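# Set the chocolate cupcake upright inside the white basket

## Task

Put the brown chocolate cupcake into the white basket so it stands upright, and finish with the robot no longer in contact with it.

## Robot and tools

Robot: two arms, left_arm carrying a left hand and right_arm carrying a right hand (mirror images), each with little, ring, middle and index fingers plus a thumb. Base positions in the scene frame: left_arm (-0.011, +0.342, +0.005) m, right_arm (+0.030, -0.275, +0.044) m, both turned only slightly about z. A camera stand sits behind the arms. Loose objects may occasionally get nudged by the simulation.

Frames: the scene frame has its origin at table-top height, halfway between the nominal bases, +z up, +x away from the robot over the table, and left_arm on the +y side (names do not match image sides). Each arm reports end_effector_position (m) and end_effector_quat_wxyz in its own base frame. Fixed cameras and the table use the scene frame. Motion offsets are along the axes of that arm's current Hand target.

Hand point: a spot 0.05 m in front of the palm and 0.15 m out from the wrist face. Its +z runs along straight fingers, +y out of the palm, +x across the palm away from the thumb on the right hand (toward the thumb on the left). Straight fingertips reach 0.06-0.07 m past it along +z, 0.06 m behind it along -y. A wrist bracket on the little-finger side can strike things.

The row (used by execute_actions and move): 28 numbers, each in [-1, 1], always covering both arms. Order: left_arm dx, dy, dz, rx, ry, rz, then left hand little, ring, middle, index, thumb_bend, thumb_turn, force_limit, speed; then the same 14 for right_arm. The six pose numbers are an offset, not a pose: measured from the arm's Hand target at the start of the action or move, along that target's axes; 1.0 equals 0.6 m or 180 degrees; rx, ry, rz form one rotation vector. All zeros for an arm re-requests its Hand target. Finger targets: +1 open/straight, -1 closed/curled. thumb_bend +1 straight, -1 fully bent. thumb_turn +1 beside the palm, -1 in front of it opposite the fingers. force_limit maps -1..+1 to about 0..10 N at the fingertip (0..15 N for the two thumb motors). speed rises from near zero at -1 to full at +0.48 and stays full above. Hand numbers are never 'no change': to keep a hand as is, resend its last eight commanded numbers (or, before any command, its hand_measured six plus hand_force_limit and hand_speed).

execute_actions: actions is a list of actions; each action is a table of up to 15 rows, one per 1/30 s step, and a short table holds its final row until step 15 (0.5 s per action). Every row counts from the pose at the action's start, not from the previous row. cameras: list of names, ["all"], [] or null (null gives all images only when actions is empty).

move: target is one row or a list of up to 15 rows, all offsets from the same starting Hand targets. speed: m/s, 0.002 to 4.3, default 0.25 (turn rate capped at twice that in rad/s); one value or one per target. blend: corner rounding in m for a list, 0 means stop at each. blocking=false returns after about 0.5 s while motion continues. Paths are straight, end together, last 0.5 to 10 s, and ignore obstacles. The result adds a move: line with the ending (done, off_target, moving, held, fault) and limits (paced = pose clipped, held = steps withheld). done means at rest within 10 mm and 2 degrees; neither done nor off_target tells you about contact. Hand numbers of the first target are sent at the start, later ones on arrival.

wait: seconds 0 to 10; arms keep their last command. stop: brakes a running move. zoom_image: camera (cam_head_left, cam_head_right, cam_high, cam_left_wrist, cam_right_wrist) and region [x0, y0, x1, y1] in pixels, at most 504 by 504, from the newest images. All images are 896x504. show_instructions: shows reference pages. finished_scene: scene = the current scene's number; irreversible, and the goal must hold without the robot.

Result lines: Hand target (last commanded pose after clipping; next offsets start from it), hand position and orientation, joint positions, velocities (may be omitted when 'within noise'), torques (include gravity; numbers 3 and 4 wrap at ±28 N m), motor temperatures. Per hand, six values in motor order: hand_measured (position on command scale), hand_stopped_by (moving, target, force, stalled, fault), hand_load_n (fingertip load, positive when pushed open; near 0 after a lost grip), plus hand_force_limit and hand_speed. MOTOR HOT appears at 85 °C; at 100 °C that arm goes limp for 30-60 s or more.

Behaviour: each step the commanded orientation is limited to 40 degrees from the measured one. Hands often settle 1-3 cm (sometimes 5 cm) short or low of the target; a zero action asks again, and a remaining gap can be sent as an offset. Small moves may not start. With the thumb turned in front of the palm, objects about 0.035-0.065 m thick can be grasped; handles down to about 0.025 m. For a gentle grip close at speed -0.94 or lower. To squeeze harder raise force_limit and send a more closed target; to loosen send a more open one. To end a push, command back past the hand point.

Avoid: dropping things or letting go while they move, anything leaving the table, fast contacts or pushing far past a surface, heavy loads or twists on fingers, any contact between the two arms or one hand closing on the other, paths near an arm's own base (go around), long stretched holds that heat motors, and arm stops of any kind.

Each tool is called after "Call:" in YAML: its name, and indented under it one key for each argument.

Reference images:

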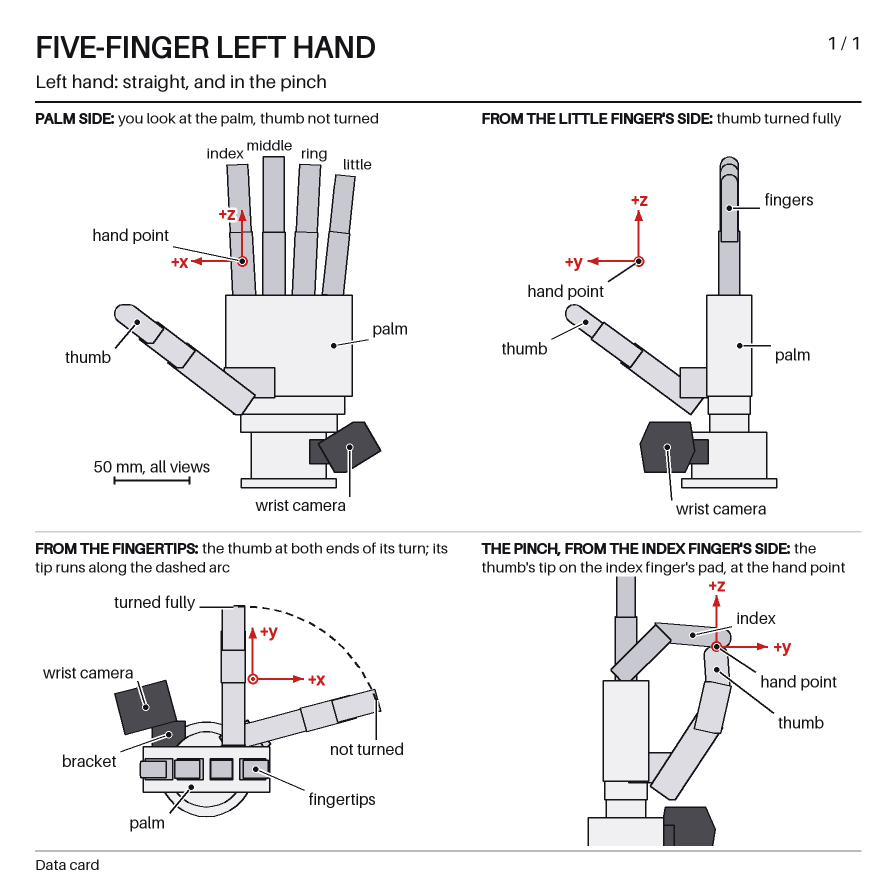

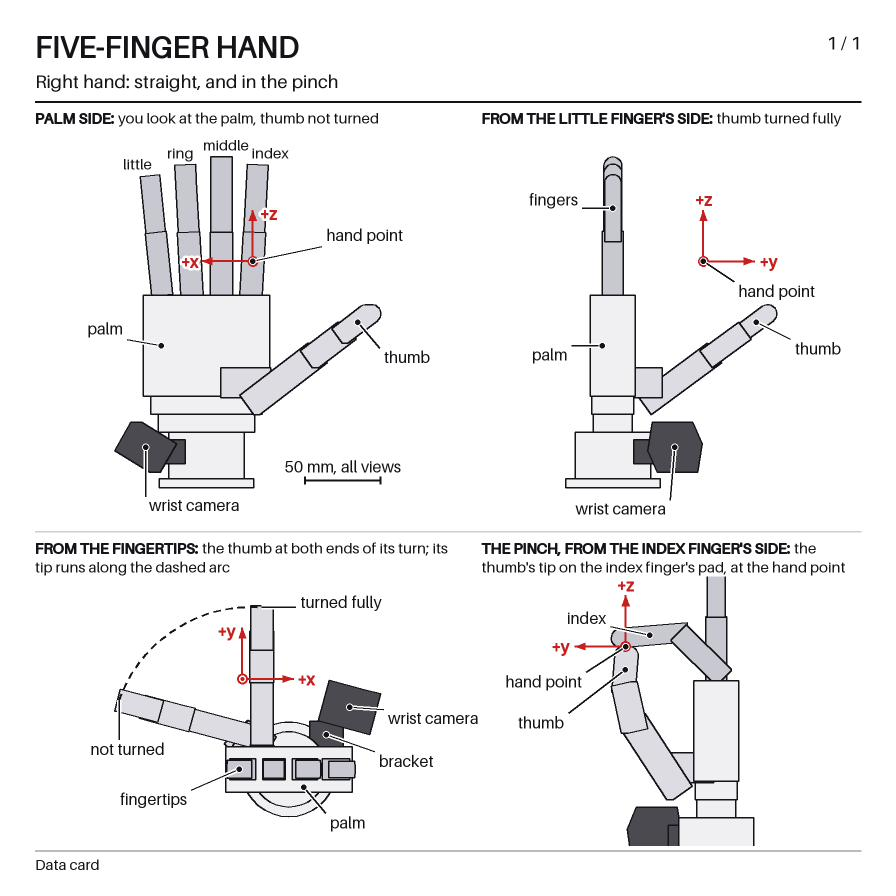

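## Session

Call:
execute_actions:
  actions: []

Scene clock: 0.00 s.
left_arm: end_effector_position=(+0.5368, +0.0560, +0.2274) hand_measured=(+1.000, +1.000, +1.000, +1.000, +1.000, +1.000) hand_load_n=(+0.5, +0.0, +0.0, +0.0, +0.0, +0.0) hand_stopped_by=(target, target, target, target, target, target) hand_force_limit=0.00 hand_speed=-0.80 end_effector_quat_wxyz=(+0.030, +0.957, -0.288, -0.020) | right_arm: end_effector_position=(+0.3507, -0.0354, +0.2209) hand_measured=(+1.000, +1.000, +1.000, +1.000, +1.000, +1.000) hand_load_n=(+0.0, +0.0, +0.0, +0.0, +0.0, +0.0) hand_stopped_by=(target, target, target, target, target, target) hand_force_limit=0.00 hand_speed=-0.80 end_effector_quat_wxyz=(-0.206, +0.829, -0.394, +0.339)
Joint positions: left_arm=[0.234 1.856 1.9 -1.679 0.031 -0.75] | right_arm=[-0.145 0.85 0.836 -0.757 -0.179 -0.753]
Joint velocities: within noise
Joint torques (N m): no reading
Motor temperatures (°C): left_arm=[33 33 30 31 32 31] | right_arm=[33 32 29 33 32 30]
Heat: left arm: hottest waist 33 °C; right arm: hottest waist 33 °C.
Hand target: left_arm +0.5448, +0.0545, +0.2400; +0.022, +0.956, -0.293, -0.002 | right_arm +0.3600, -0.0378, +0.2422; -0.212, +0.822, -0.387, +0.361

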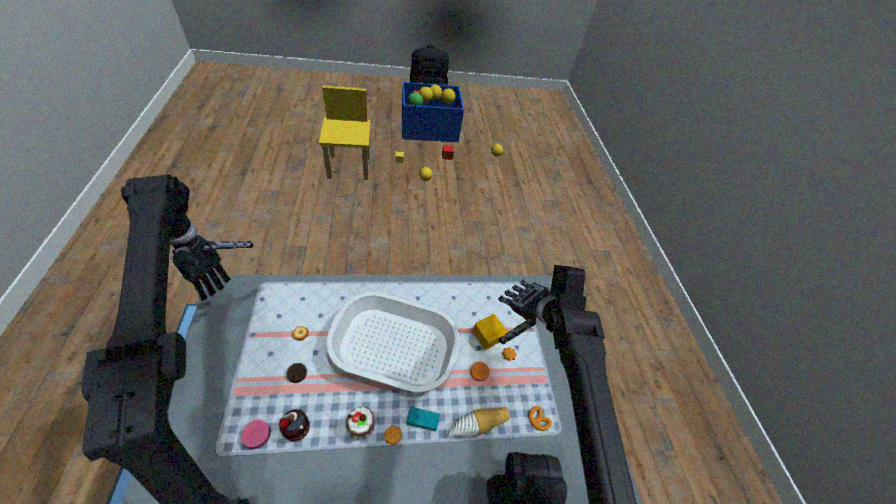

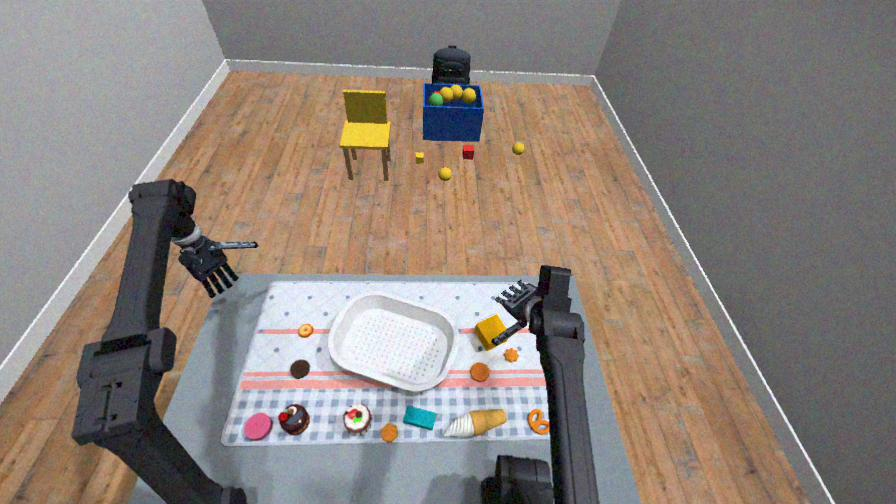

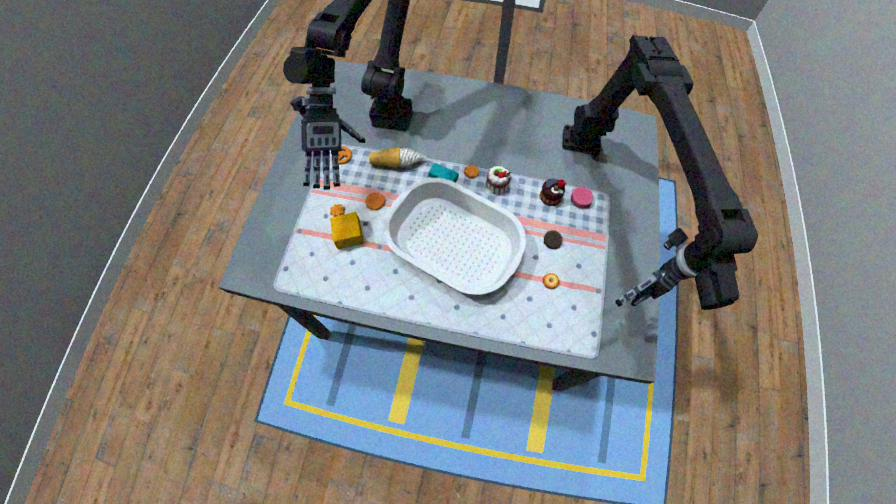

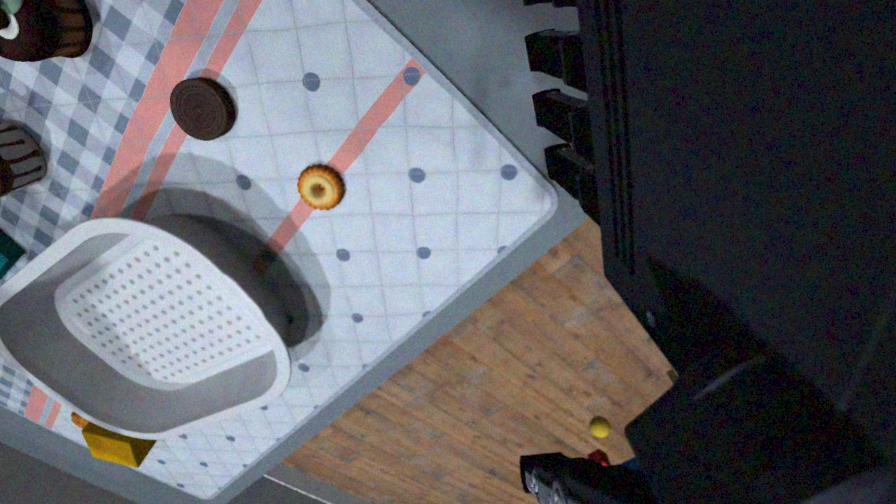

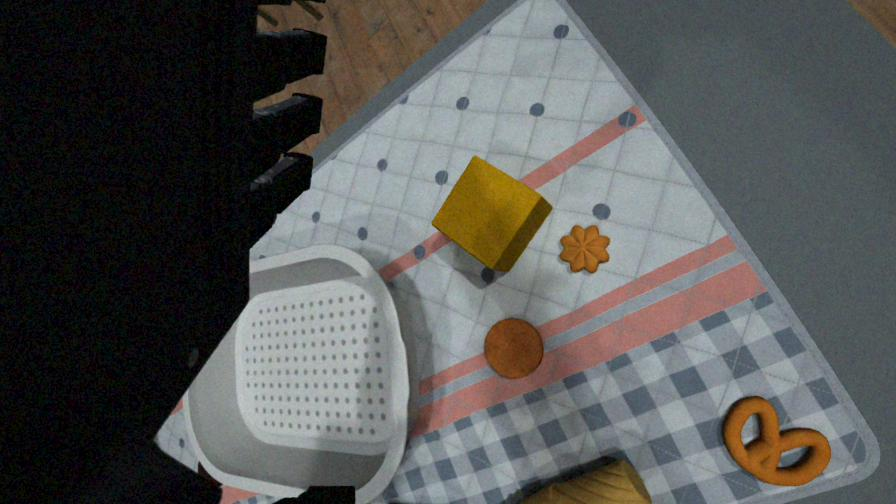

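Call:
zoom_image:
  camera: "cam_head_left"
  region: [220, 270, 580, 470]

Call:
zoom_image:
  camera: "cam_high"
  region: [280, 120, 640, 330]

Call:
zoom_image:
  camera: "cam_head_right"
  region: [220, 270, 580, 470]

Scaled by 1.400 from the camera's 896x504 image, which has a finer 1280x720 frame.

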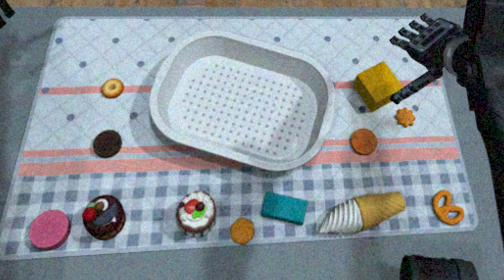

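Scaled by 1.400 from the camera's 896x504 image, which has a finer 1280x720 frame.

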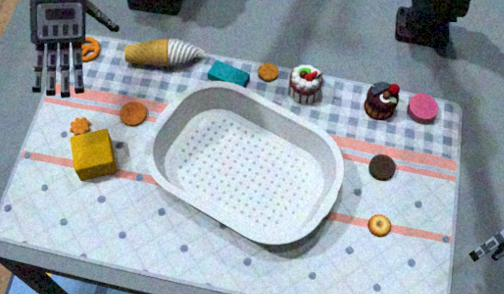

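Scaled by 1.400 from the camera's 896x504 image, which has a finer 1280x720 frame.

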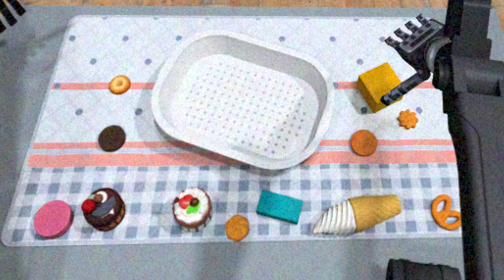

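Call:
zoom_image:
  camera: "cam_head_left"
  region: [230, 390, 330, 450]

Call:
zoom_image:
  camera: "cam_high"
  region: [480, 150, 620, 230]

Call:
zoom_image:
  camera: "cam_left_wrist"
  region: [0, 0, 300, 200]

Scaled by 5.040 from the camera's 896x504 image, which has a finer 1280x720 frame.

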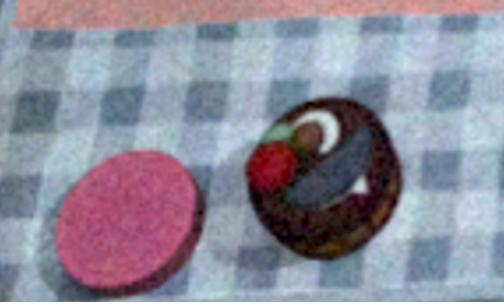

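Scaled by 3.600 from the camera's 896x504 image, which has a finer 1280x720 frame.

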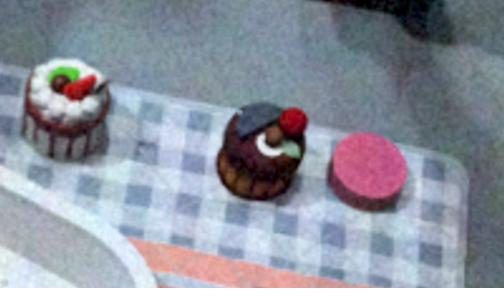

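Scaled by 1.680 from the camera's 896x504 image, which has a finer 1280x720 frame.

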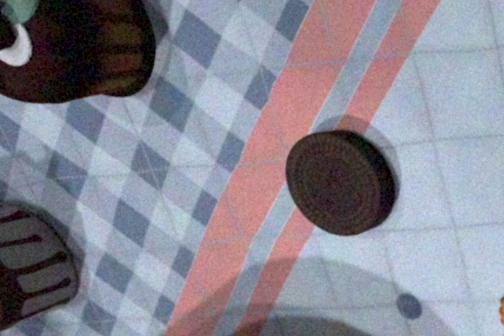

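Call:
move:
  target:
    - [0,0,0,0,0,0,1,1,1,1,1,1,0,-0.8,-0.2565,-0.3143,0.0368,0.0337,-0.099,0.0996,1,1,1,1,1,-1,-0.4,0.2]
    - [0,0,0,0,0,0,1,1,1,1,1,1,0,-0.8,-0.9963,-0.3053,-0.0243,0.0794,-0.2482,-0.0455,1,1,1,1,1,-1,-0.4,0.2]
  speed: 0.25
  blend: [0.06,0]
  cameras: ["all"]

Scene clock: 404.33 s.
left_arm: end_effector_position=(+0.5368, +0.0560, +0.2274) hand_measured=(+1.000, +1.000, +1.000, +1.000, +1.000, +1.000) hand_load_n=(+0.0, +0.0, +0.0, +0.0, +0.0, +0.0) hand_stopped_by=(target, target, target, target, target, target) hand_force_limit=0.00 hand_speed=-0.80 end_effector_quat_wxyz=(+0.030, +0.957, -0.288, -0.020) | right_arm: end_effector_position=(+0.1635, +0.5176, +0.0842) hand_measured=(+1.000, +1.000, +1.000, +1.000, +1.000, -1.000) hand_load_n=(+0.0, +0.0, +0.0, +0.0, +0.0, +0.0) hand_stopped_by=(target, target, target, target, target, target) hand_force_limit=-0.40 hand_speed=0.20 end_effector_quat_wxyz=(-0.382, +0.905, -0.170, +0.075)
Joint positions: left_arm=[0.234 1.856 1.9 -1.679 0.031 -0.75] | right_arm=[1.214 1.505 0.959 -0.225 0.016 0.007]
Joint torques (N m): left_arm=[-1.08 -16.32 10.88 0.24 -0.06 -0.01] | right_arm=[-0.85 -8.29 10.19 1.87 -0.04 0.09]
Motor temperatures (°C): left_arm=[32 44 48 30 30 30] | right_arm=[33 31 53 32 31 30]
Heat: left arm: hottest elbow 48 °C; right arm: hottest elbow 53 °C.
Hand target: left_arm +0.5448, +0.0545, +0.2400; +0.022, +0.956, -0.293, -0.002 | right_arm +0.1744, +0.5448, +0.1108; -0.415, +0.889, -0.173, +0.081
Off the commanded pose: left_arm 0.015 m, 2 deg | right_arm 0.040 m, 4 deg.
move: off_target (left_arm, right_arm)
camera_calibration:
cam_right_wrist: T_world_to_cam=[[0.00541466, -0.743131, -0.669124, 0.435687], [-0.971763, -0.161758, 0.171785, 0.23246], [-0.235895, 0.6493, -0.723023, -0.119316], [0, 0, 0, 1]] pos_world=[0.195391, 0.438847, 0.165327]

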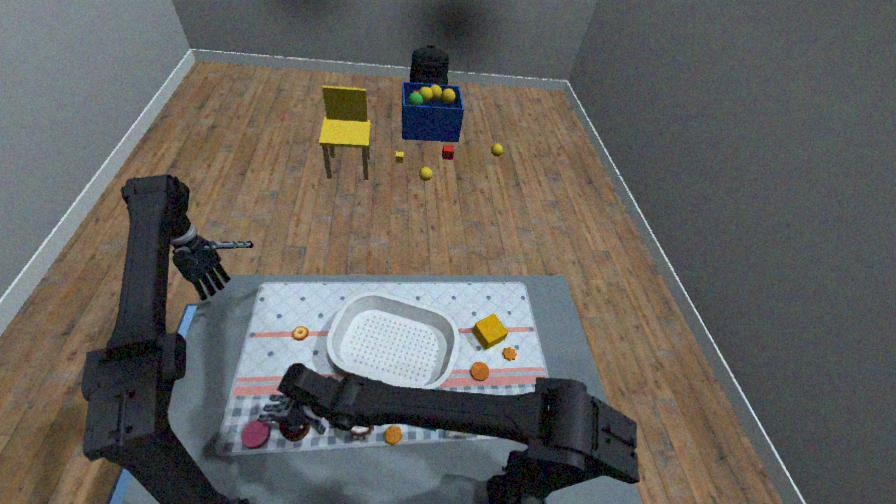

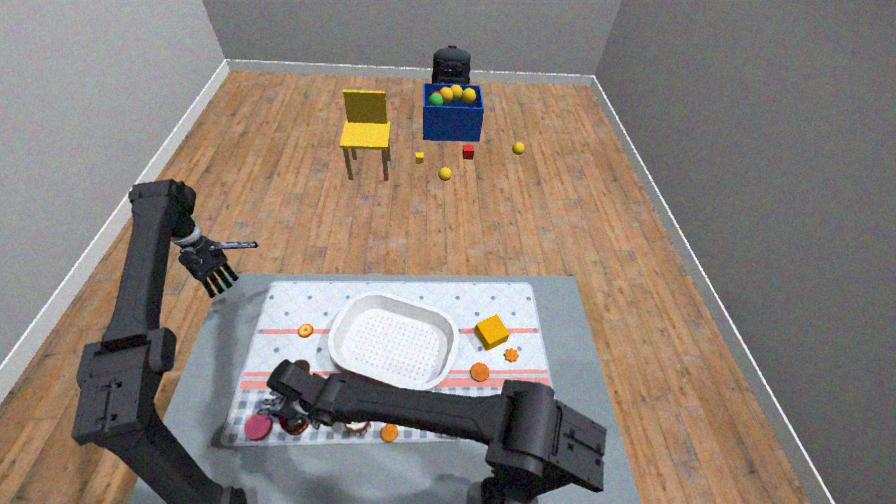

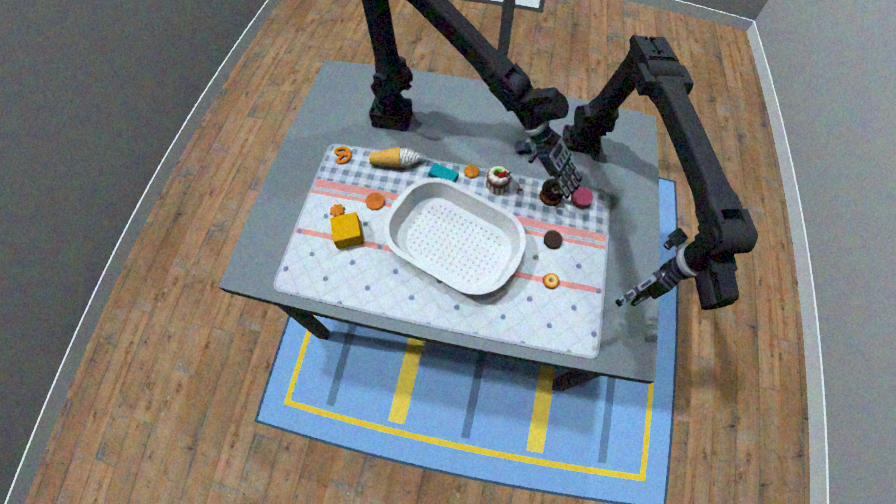

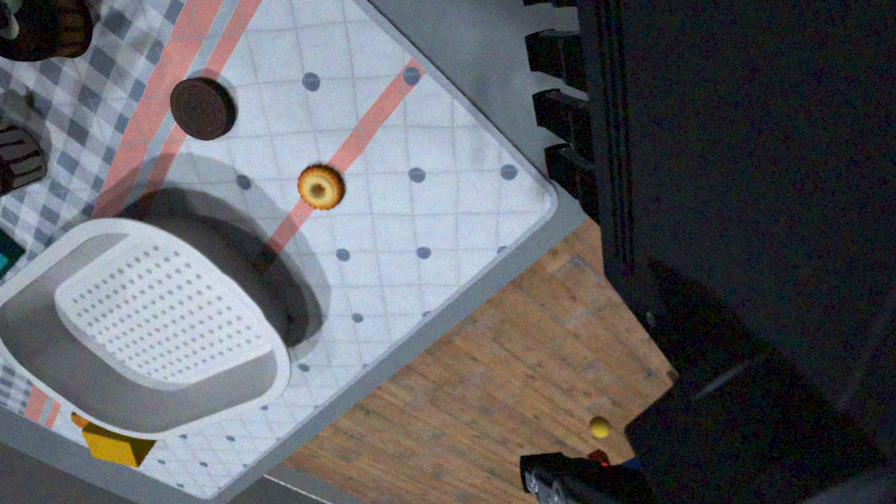

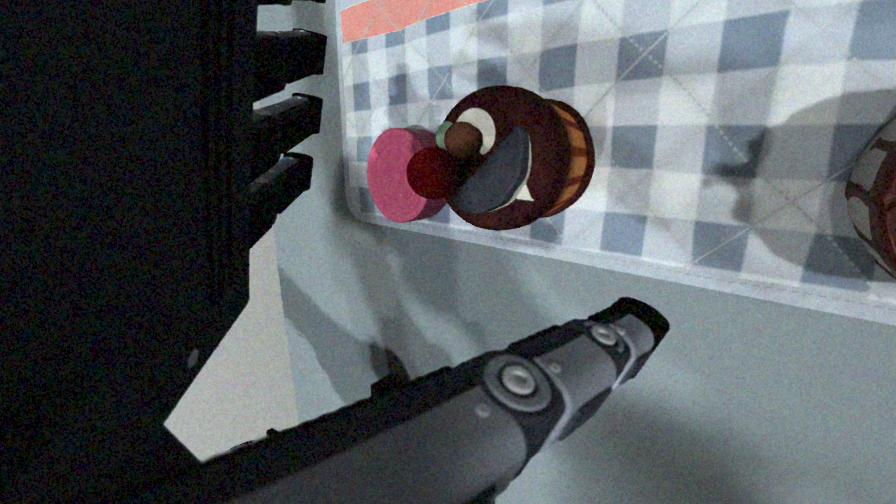

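Call:
move:
  target: [0,0,0,0,0,0,1,1,1,1,1,1,0,-0.8,0.0201,0.0013,0.0731,0,0,0,1,1,1,1,1,-1,-0.4,0.2]
  speed: 0.12
  cameras: ["cam_right_wrist","cam_high"]

Scene clock: 428.10 s.
left_arm: end_effector_position=(+0.5368, +0.0560, +0.2274) hand_measured=(+1.000, +1.000, +1.000, +1.000, +1.000, +1.000) hand_load_n=(+0.0, +0.0, +0.0, +0.0, +0.0, +0.0) hand_stopped_by=(target, target, target, target, target, target) hand_force_limit=0.00 hand_speed=-0.80 end_effector_quat_wxyz=(+0.030, +0.957, -0.288, -0.020) | right_arm: end_effector_position=(+0.1868, +0.5447, +0.0565) hand_measured=(+1.000, +1.000, +1.000, +1.000, +1.000, -1.000) hand_load_n=(+0.0, +0.0, +0.0, +0.0, +0.0, +0.0) hand_stopped_by=(target, target, target, target, target, target) hand_force_limit=-0.40 hand_speed=0.20 end_effector_quat_wxyz=(-0.383, +0.903, -0.179, +0.076)
Joint positions: left_arm=[0.234 1.856 1.9 -1.679 0.031 -0.75] | right_arm=[1.189 1.626 1.017 -0.161 0.007 0.007]
Joint torques (N m): left_arm=[-0.91 -16.26 10.67 0.12 -0.05 0.04] | right_arm=[-1.38 -9.7 9.84 1.87 -0.15 -0.11]
Motor temperatures (°C): left_arm=[32 44 48 30 30 30] | right_arm=[33 32 56 32 31 30]
Heat: left arm: hottest elbow 48 °C; right arm: hottest elbow 56 °C.
Hand target: left_arm +0.5448, +0.0545, +0.2400; +0.022, +0.956, -0.293, -0.002 | right_arm +0.1979, +0.5710, +0.0820; -0.415, +0.889, -0.173, +0.081
Off the commanded pose: left_arm 0.015 m, 2 deg | right_arm 0.038 m, 4 deg.
move: off_target (left_arm, right_arm)
camera_calibration:
cam_right_wrist: T_world_to_cam=[[-0.0115947, -0.740627, -0.671816, 0.43919], [-0.973571, -0.144893, 0.176537, 0.255086], [-0.22809, 0.656107, -0.719373, -0.156813], [0, 0, 0, 1]] pos_world=[0.217669, 0.465123, 0.137215]
Images, in order (width x height): cam_high 896x504, cam_right_wrist 896x504.

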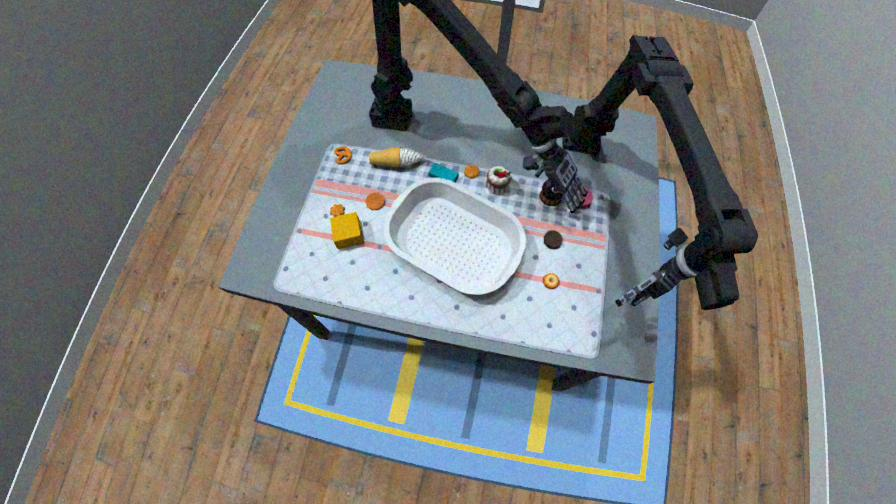

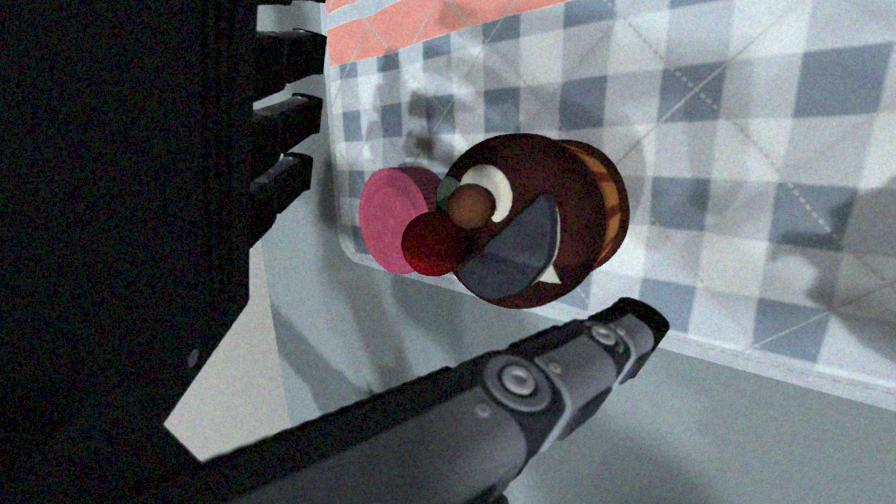

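Call:
move:
  target: [0,0,0,0,0,0,1,1,1,1,1,1,0,-0.8,0,0.0466,0.0391,0,0,0,1,1,1,1,1,-1,-0.4,0.2]
  speed: 0.08
  cameras: ["cam_right_wrist"]

Scene clock: 498.47 s.
left_arm: end_effector_position=(+0.5368, +0.0560, +0.2274) hand_measured=(+1.000, +1.000, +1.000, +1.000, +1.000, +1.000) hand_load_n=(+0.0, +0.0, +0.0, +0.0, +0.0, +0.0) hand_stopped_by=(target, target, target, target, target, target) hand_force_limit=0.00 hand_speed=-0.80 end_effector_quat_wxyz=(+0.030, +0.957, -0.288, -0.020) | right_arm: end_effector_position=(+0.1930, +0.5601, +0.0361) hand_measured=(+1.000, +1.000, +1.000, +1.000, +1.000, -1.000) hand_load_n=(+0.0, +0.0, +0.0, +0.0, +0.0, +0.0) hand_stopped_by=(target, target, target, target, target, target) hand_force_limit=-0.40 hand_speed=0.20 end_effector_quat_wxyz=(-0.398, +0.897, -0.178, +0.079)
Joint positions: left_arm=[0.234 1.856 1.9 -1.679 0.031 -0.75] | right_arm=[1.189 1.689 1.017 -0.064 0.007 0.007]
Joint torques (N m): left_arm=[-0.73 -16.32 10.85 0.17 -0.04 0.04] | right_arm=[-1.32 -10.23 6.89 1.92 -0.14 -0.1]
Motor temperatures (°C): left_arm=[32 45 49 30 30 30] | right_arm=[33 33 51 32 31 30]
Heat: left arm: hottest elbow 49 °C; right arm: hottest elbow 51 °C.
Hand target: left_arm +0.5448, +0.0545, +0.2400; +0.022, +0.956, -0.293, -0.002 | right_arm +0.1979, +0.5710, +0.0455; -0.415, +0.889, -0.173, +0.081
Off the commanded pose: left_arm 0.015 m, 2 deg | right_arm 0.015 m, 2 deg.
move: off_target (left_arm, right_arm)
camera_calibration:
cam_right_wrist: T_world_to_cam=[[-0.00295321, -0.719168, -0.69483, 0.424173], [-0.97569, -0.15019, 0.159597, 0.270923], [-0.219134, 0.67841, -0.701242, -0.195134], [0, 0, 0, 1]] pos_world=[0.222829, 0.478123, 0.114654]
Images, in order (width x height): cam_right_wrist 896x504.

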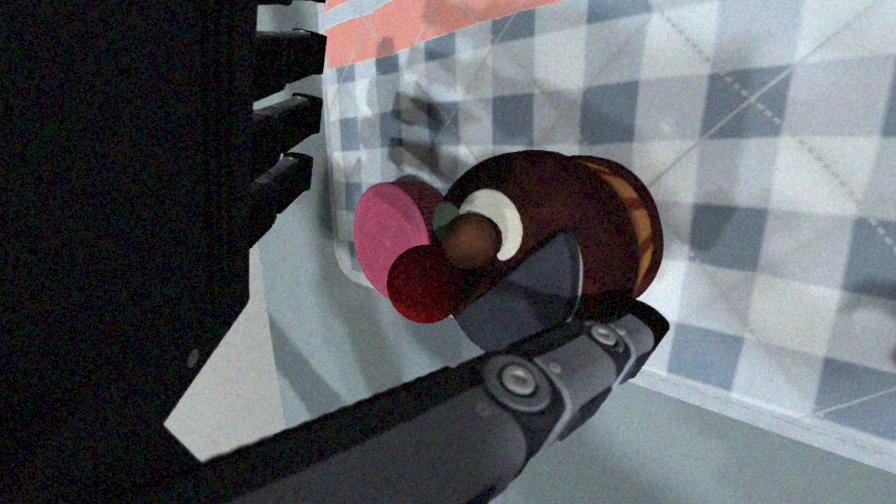

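Call:
move:
  target: [0,0,0,0,0,0,1,1,1,1,1,1,0,-0.8,-0.0035,0.0612,-0.0067,0,0,0,1,1,1,1,1,-1,-0.4,0.2]
  speed: 0.08
  cameras: ["cam_right_wrist"]

Scene clock: 511.00 s.
left_arm: end_effector_position=(+0.5368, +0.0560, +0.2274) hand_measured=(+1.000, +1.000, +1.000, +1.000, +1.000, +1.000) hand_load_n=(+0.0, +0.0, +0.0, +0.0, +0.0, +0.0) hand_stopped_by=(target, target, target, target, target, target) hand_force_limit=0.00 hand_speed=-0.80 end_effector_quat_wxyz=(+0.030, +0.957, -0.288, -0.020) | right_arm: end_effector_position=(+0.1838, +0.5373, +0.0083) hand_measured=(+1.000, +1.000, +1.000, +1.000, +1.000, -1.000) hand_load_n=(+0.0, +0.0, +0.0, +0.0, +0.0, +0.0) hand_stopped_by=(target, target, target, target, target, target) hand_force_limit=-0.40 hand_speed=0.20 end_effector_quat_wxyz=(-0.396, +0.897, -0.178, +0.078)
Joint positions: left_arm=[0.234 1.856 1.9 -1.679 0.031 -0.75] | right_arm=[1.189 1.689 0.922 0.028 0.007 0.007]
Joint torques (N m): left_arm=[-1.2 -16.5 10.81 0.23 -0.02 0.05] | right_arm=[-0.91 -10.46 5.87 1.89 0 -0.07]
Heat: left arm: hottest elbow 49 °C; right arm: hottest elbow 49 °C.
Hand target: left_arm +0.5448, +0.0545, +0.2400; +0.022, +0.956, -0.293, -0.002 | right_arm +0.1860, +0.5471, +0.0200; -0.415, +0.889, -0.173, +0.081
Off the commanded pose: left_arm 0.015 m, 2 deg | right_arm 0.015 m, 2 deg.
move: off_target (left_arm, right_arm)
camera_calibration:
cam_right_wrist: T_world_to_cam=[[-0.00380717, -0.721166, -0.692752, 0.389566], [-0.975506, -0.149686, 0.161187, 0.262637], [-0.219938, 0.676397, -0.702932, -0.199848], [0, 0, 0, 1]] pos_world=[0.213733, 0.455432, 0.0870594]
Images, in order (width x height): cam_right_wrist 896x504.

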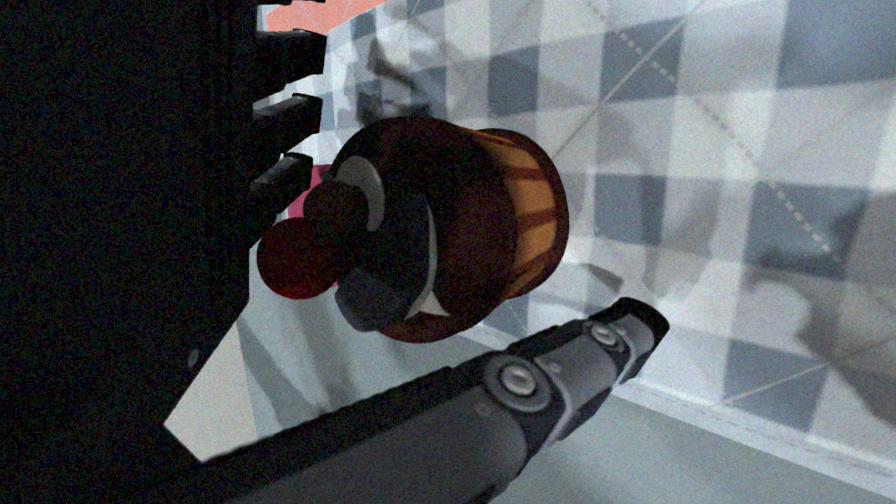

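Call:
execute_actions:
  actions:
    - [[0,0,0,0,0,0,1,1,1,1,1,1,0,-0.8,0,0,0,0,0,0,1,1,-0.4,-0.4,-0.4,-1,-0.4,-0.88]]

Call:
wait:
  seconds: 2
  cameras: ["cam_right_wrist","cam_high"]

Scene clock: 567.00 s.
left_arm: end_effector_position=(+0.5368, +0.0560, +0.2274) hand_measured=(+1.000, +1.000, +1.000, +1.000, +1.000, +1.000) hand_load_n=(+0.0, +0.0, +0.0, +0.0, +0.0, +0.0) hand_stopped_by=(target, target, target, target, target, target) hand_force_limit=0.00 hand_speed=-0.80 end_effector_quat_wxyz=(+0.030, +0.957, -0.288, -0.020) | right_arm: end_effector_position=(+0.1873, +0.5397, +0.0108) hand_measured=(+1.000, +1.000, +0.300, +0.310, +0.648, -1.000) hand_load_n=(+0.0, +0.0, +4.5, +2.5, +5.5, +0.5) hand_stopped_by=(target, target, force, force, force, target) hand_force_limit=-0.40 hand_speed=-0.88 end_effector_quat_wxyz=(-0.403, +0.894, -0.179, +0.080)
Joint positions: left_arm=[0.234 1.856 1.9 -1.679 0.031 -0.75] | right_arm=[1.185 1.689 0.922 0.043 0.005 0.007]
Joint torques (N m): left_arm=[-1.14 -16.44 10.89 0.2 0 0.07] | right_arm=[-0.73 -10.34 5.91 1.4 -0.14 -0.07]
Motor temperatures (°C): left_arm=[32 45 50 30 30 30] | right_arm=[33 36 45 32 31 30]
Heat: left arm: hottest elbow 50 °C; right arm: hottest elbow 45 °C.
Hand target: left_arm +0.5448, +0.0545, +0.2400; +0.022, +0.956, -0.293, -0.002 | right_arm +0.1860, +0.5471, +0.0200; -0.415, +0.889, -0.173, +0.081
Off the commanded pose: left_arm 0.015 m, 2 deg | right_arm 0.012 m, 2 deg.

Scene clock: 569.00 s.
left_arm: end_effector_position=(+0.5368, +0.0560, +0.2274) hand_measured=(+1.000, +1.000, +1.000, +1.000, +1.000, +1.000) hand_load_n=(+0.0, +0.0, +0.0, +0.0, -0.5, +0.0) hand_stopped_by=(target, target, target, target, target, target) hand_force_limit=0.00 hand_speed=-0.80 end_effector_quat_wxyz=(+0.030, +0.957, -0.288, -0.020) | right_arm: end_effector_position=(+0.1873, +0.5397, +0.0108) hand_measured=(+1.000, +1.000, +0.300, +0.310, +0.648, -1.000) hand_load_n=(+0.0, +0.0, +5.5, +2.5, +6.0, +0.5) hand_stopped_by=(target, target, force, force, force, target) hand_force_limit=-0.40 hand_speed=-0.88 end_effector_quat_wxyz=(-0.403, +0.894, -0.179, +0.080)
Joint positions: left_arm=[0.234 1.856 1.9 -1.679 0.031 -0.75] | right_arm=[1.185 1.689 0.922 0.043 0.005 0.007]
Joint torques (N m): left_arm=[-0.62 -16.44 10.69 0.18 -0.04 0.01] | right_arm=[-0.67 -10.34 5.89 1.37 -0.15 -0.06]
Heat: left arm: hottest elbow 50 °C; right arm: hottest elbow 44 °C.
Hand target: left_arm +0.5448, +0.0545, +0.2400; +0.022, +0.956, -0.293, -0.002 | right_arm +0.1860, +0.5471, +0.0200; -0.415, +0.889, -0.173, +0.081
Off the commanded pose: left_arm 0.015 m, 2 deg | right_arm 0.012 m, 2 deg.
wait: 2.00 s; at rest by 0.17 s
camera_calibration:
cam_right_wrist: T_world_to_cam=[[-0.00295863, -0.710943, -0.703243, 0.387575], [-0.976777, -0.148607, 0.154344, 0.265782], [-0.214237, 0.687368, -0.693994, -0.206066], [0, 0, 0, 1]] pos_world=[0.21661, 0.456684, 0.0885288]
Images, in order (width x height): cam_high 896x504, cam_right_wrist 896x504.

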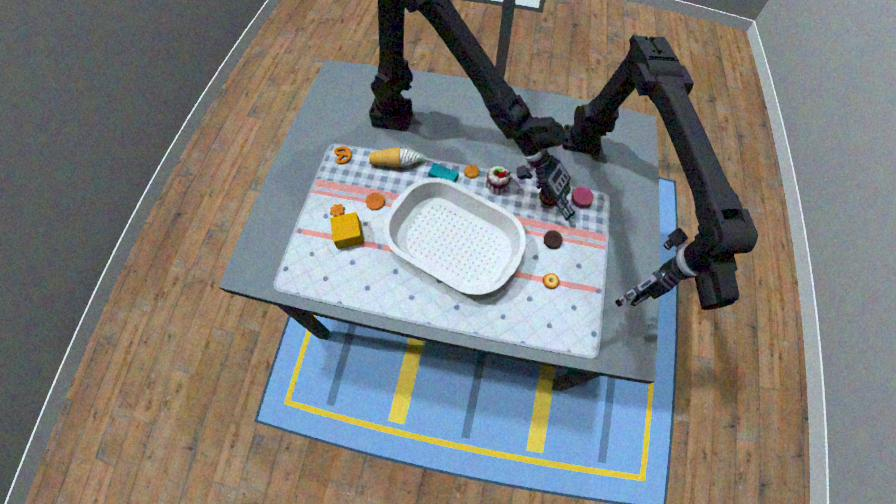

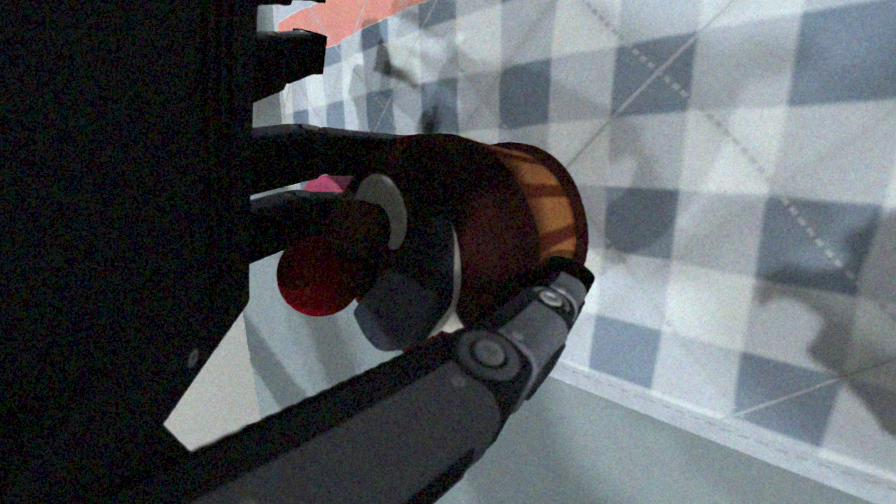

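Call:
move:
  target: [0,0,0,0,0,0,1,1,1,1,1,1,0,-0.8,0,-0.1851,-0.1554,0,0,0,1,1,-0.4,-0.4,-0.4,-1,-0.4,-0.88]
  speed: 0.1
  cameras: ["cam_right_wrist","cam_high"]

Scene clock: 596.80 s.
left_arm: end_effector_position=(+0.5368, +0.0560, +0.2274) hand_measured=(+1.000, +1.000, +1.000, +1.000, +1.000, +1.000) hand_load_n=(+0.0, +0.0, +0.0, +0.0, +0.0, +0.0) hand_stopped_by=(target, target, target, target, target, target) hand_force_limit=0.00 hand_speed=-0.80 end_effector_quat_wxyz=(+0.030, +0.957, -0.288, -0.020) | right_arm: end_effector_position=(+0.1830, +0.5256, +0.1247) hand_measured=(+1.000, +1.000, +0.300, +0.310, +0.648, -1.000) hand_load_n=(+0.0, +0.0, +5.0, +2.0, +6.0, +0.5) hand_stopped_by=(target, target, force, force, force, target) hand_force_limit=-0.40 hand_speed=-0.88 end_effector_quat_wxyz=(-0.381, +0.904, -0.178, +0.079)
Joint positions: left_arm=[0.234 1.856 1.9 -1.679 0.031 -0.75] | right_arm=[1.185 1.487 1.059 -0.343 0.01 -0.001]
Joint torques (N m): left_arm=[-1.08 -15.74 10.91 0.05 -0.05 -0.01] | right_arm=[-0.67 -10.4 10.88 0.81 -0.16 -0.07]
Heat: left arm: hottest elbow 50 °C; right arm: hottest elbow 44 °C.
Hand target: left_arm +0.5448, +0.0545, +0.2400; +0.022, +0.956, -0.293, -0.002 | right_arm +0.1860, +0.5469, +0.1650; -0.415, +0.889, -0.173, +0.081
Off the commanded pose: left_arm 0.015 m, 2 deg | right_arm 0.046 m, 4 deg.
move: off_target (left_arm, right_arm)
camera_calibration:
cam_right_wrist: T_world_to_cam=[[-0.00828748, -0.74346, -0.66873, 0.471377], [-0.974906, -0.14277, 0.170806, 0.236426], [-0.222461, 0.653364, -0.72362, -0.0950944], [0, 0, 0, 1]] pos_world=[0.213245, 0.446336, 0.206029]
Images, in order (width x height): cam_high 896x504, cam_right_wrist 896x504.

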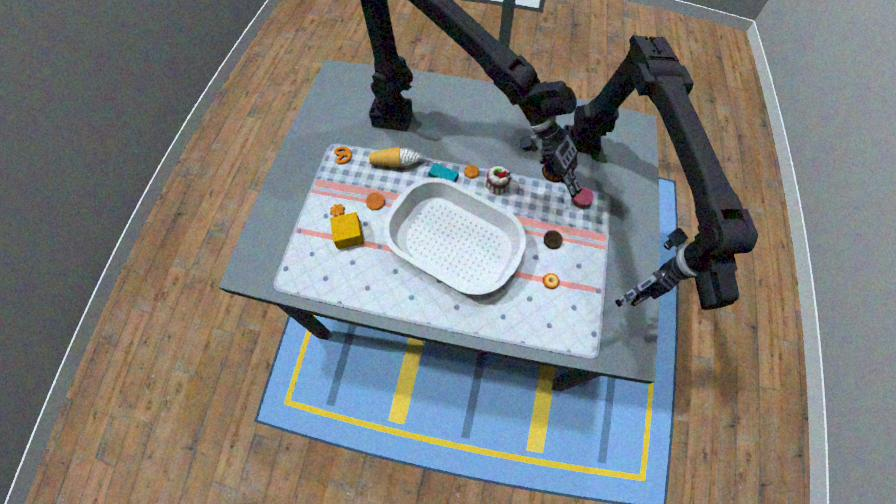

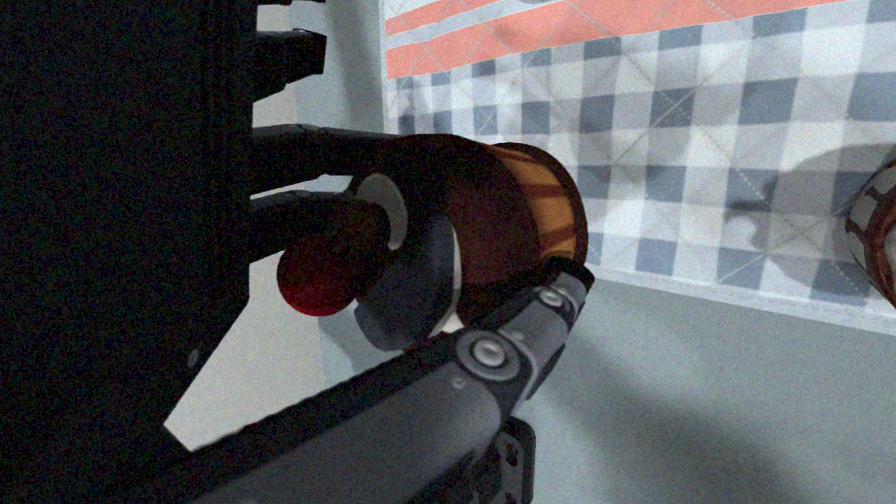

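Call:
move:
  target: [0,0,0,0,0,0,1,1,1,1,1,1,0,-0.8,0.465,0.1575,-0.2137,0,0.0766,0.0643,1,1,-0.4,-0.4,-0.4,-1,-0.4,-0.88]
  speed: 0.18
  cameras: ["cam_right_wrist","cam_high","cam_head_left","cam_left_wrist"]

Scene clock: 609.60 s.
left_arm: end_effector_position=(+0.5368, +0.0560, +0.2274) hand_measured=(+1.000, +1.000, +1.000, +1.000, +1.000, +1.000) hand_load_n=(+0.0, +0.0, +0.0, +0.0, +0.0, +0.0) hand_stopped_by=(target, target, target, target, target, target) hand_force_limit=0.00 hand_speed=-0.80 end_effector_quat_wxyz=(+0.030, +0.957, -0.288, -0.020) | right_arm: end_effector_position=(+0.3783, +0.2946, +0.1557) hand_measured=(+1.000, +1.000, +0.300, +0.310, +0.648, -1.000) hand_load_n=(+0.0, +0.0, +4.5, +2.0, +6.0, +0.5) hand_stopped_by=(target, target, force, force, force, target) hand_force_limit=-0.40 hand_speed=-0.88 end_effector_quat_wxyz=(-0.385, +0.856, -0.320, +0.132)
Joint positions: left_arm=[0.234 1.856 1.9 -1.679 0.031 -0.75] | right_arm=[0.522 1.275 0.924 -0.415 -0.265 -0.22]
Joint torques (N m): left_arm=[-1.03 -16.62 10.84 0.24 -0.02 0.03] | right_arm=[-1.08 -7.77 8.49 0.79 -0.35 -0.27]
Heat: left arm: hottest elbow 50 °C; right arm: hottest elbow 48 °C.
Hand target: left_arm +0.5448, +0.0545, +0.2400; +0.022, +0.956, -0.293, -0.002 | right_arm +0.3851, +0.2950, +0.1746; -0.398, +0.851, -0.310, +0.144
Off the commanded pose: left_arm 0.015 m, 2 deg | right_arm 0.020 m, 2 deg.
move: off_target (left_arm, right_arm)
camera_calibration:
cam_right_wrist: T_world_to_cam=[[-0.235206, -0.67288, -0.701364, 0.392081], [-0.971921, 0.157665, 0.174677, 0.298287], [-0.00695589, 0.722755, -0.69107, 0.0146635], [0, 0, 0, 1]] pos_world=[0.382233, 0.206196, 0.233021]
Images, in order (width x height): cam_head_left 896x504, cam_high 896x504, cam_left_wrist 896x504, cam_right_wrist 896x504.

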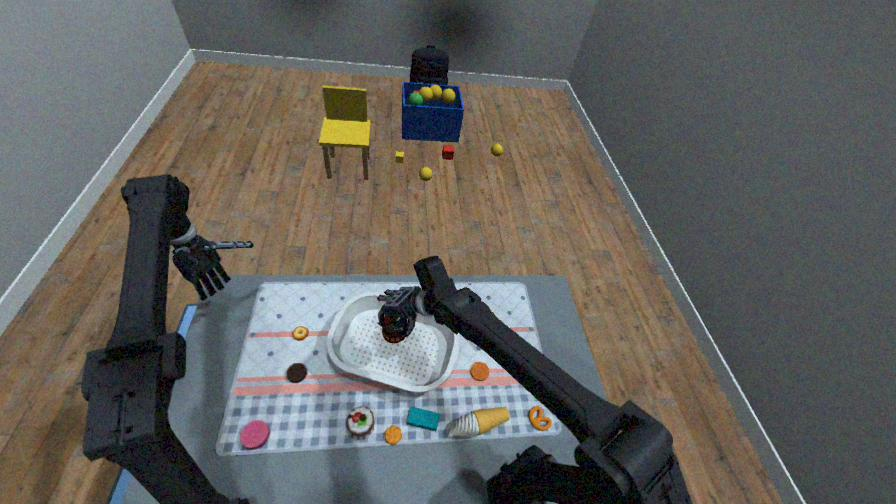

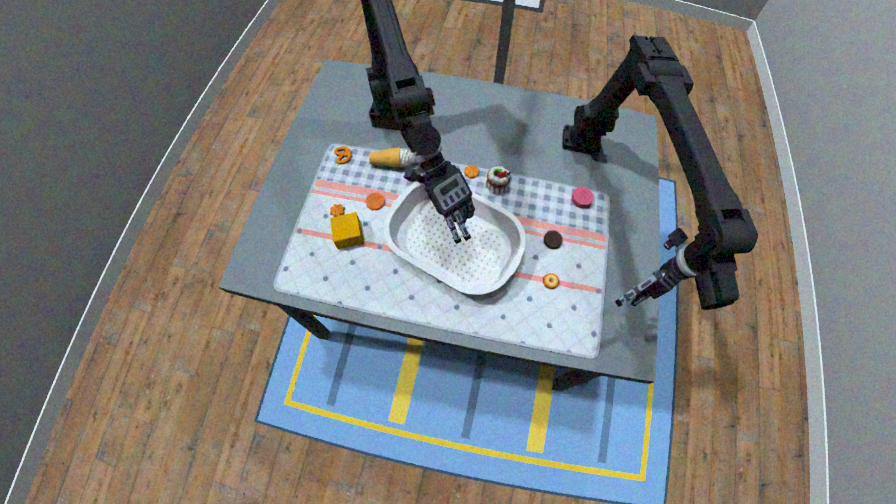

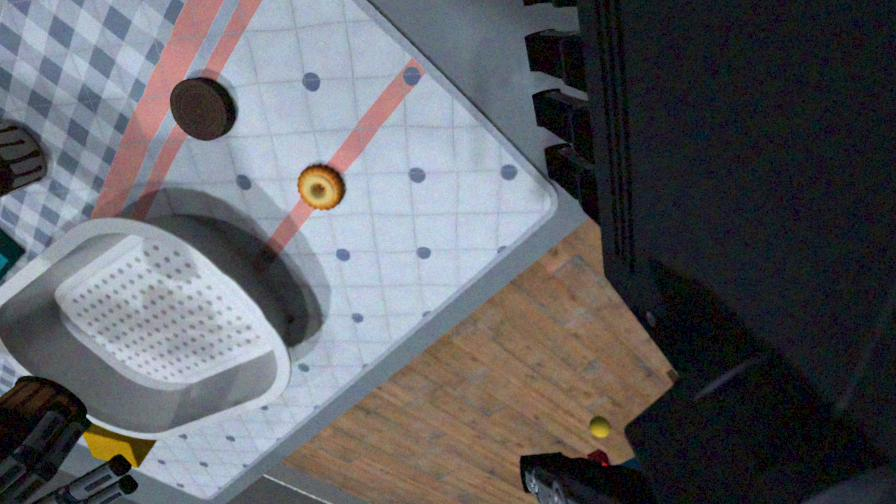

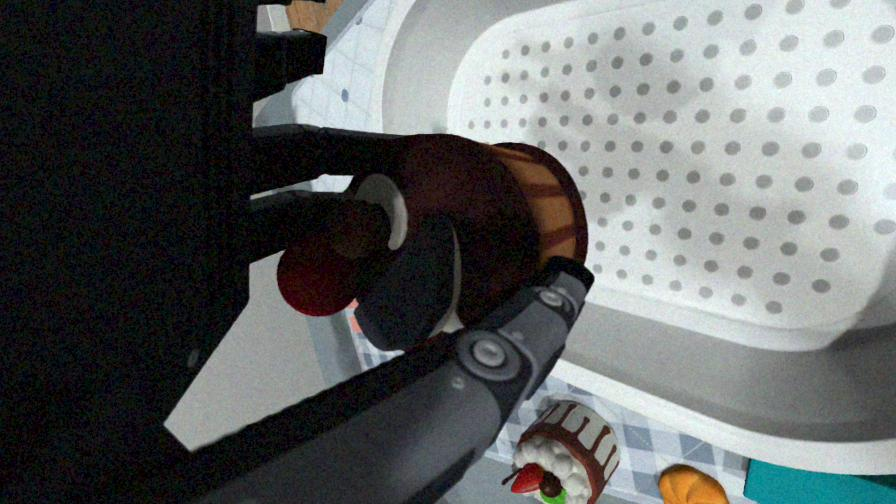

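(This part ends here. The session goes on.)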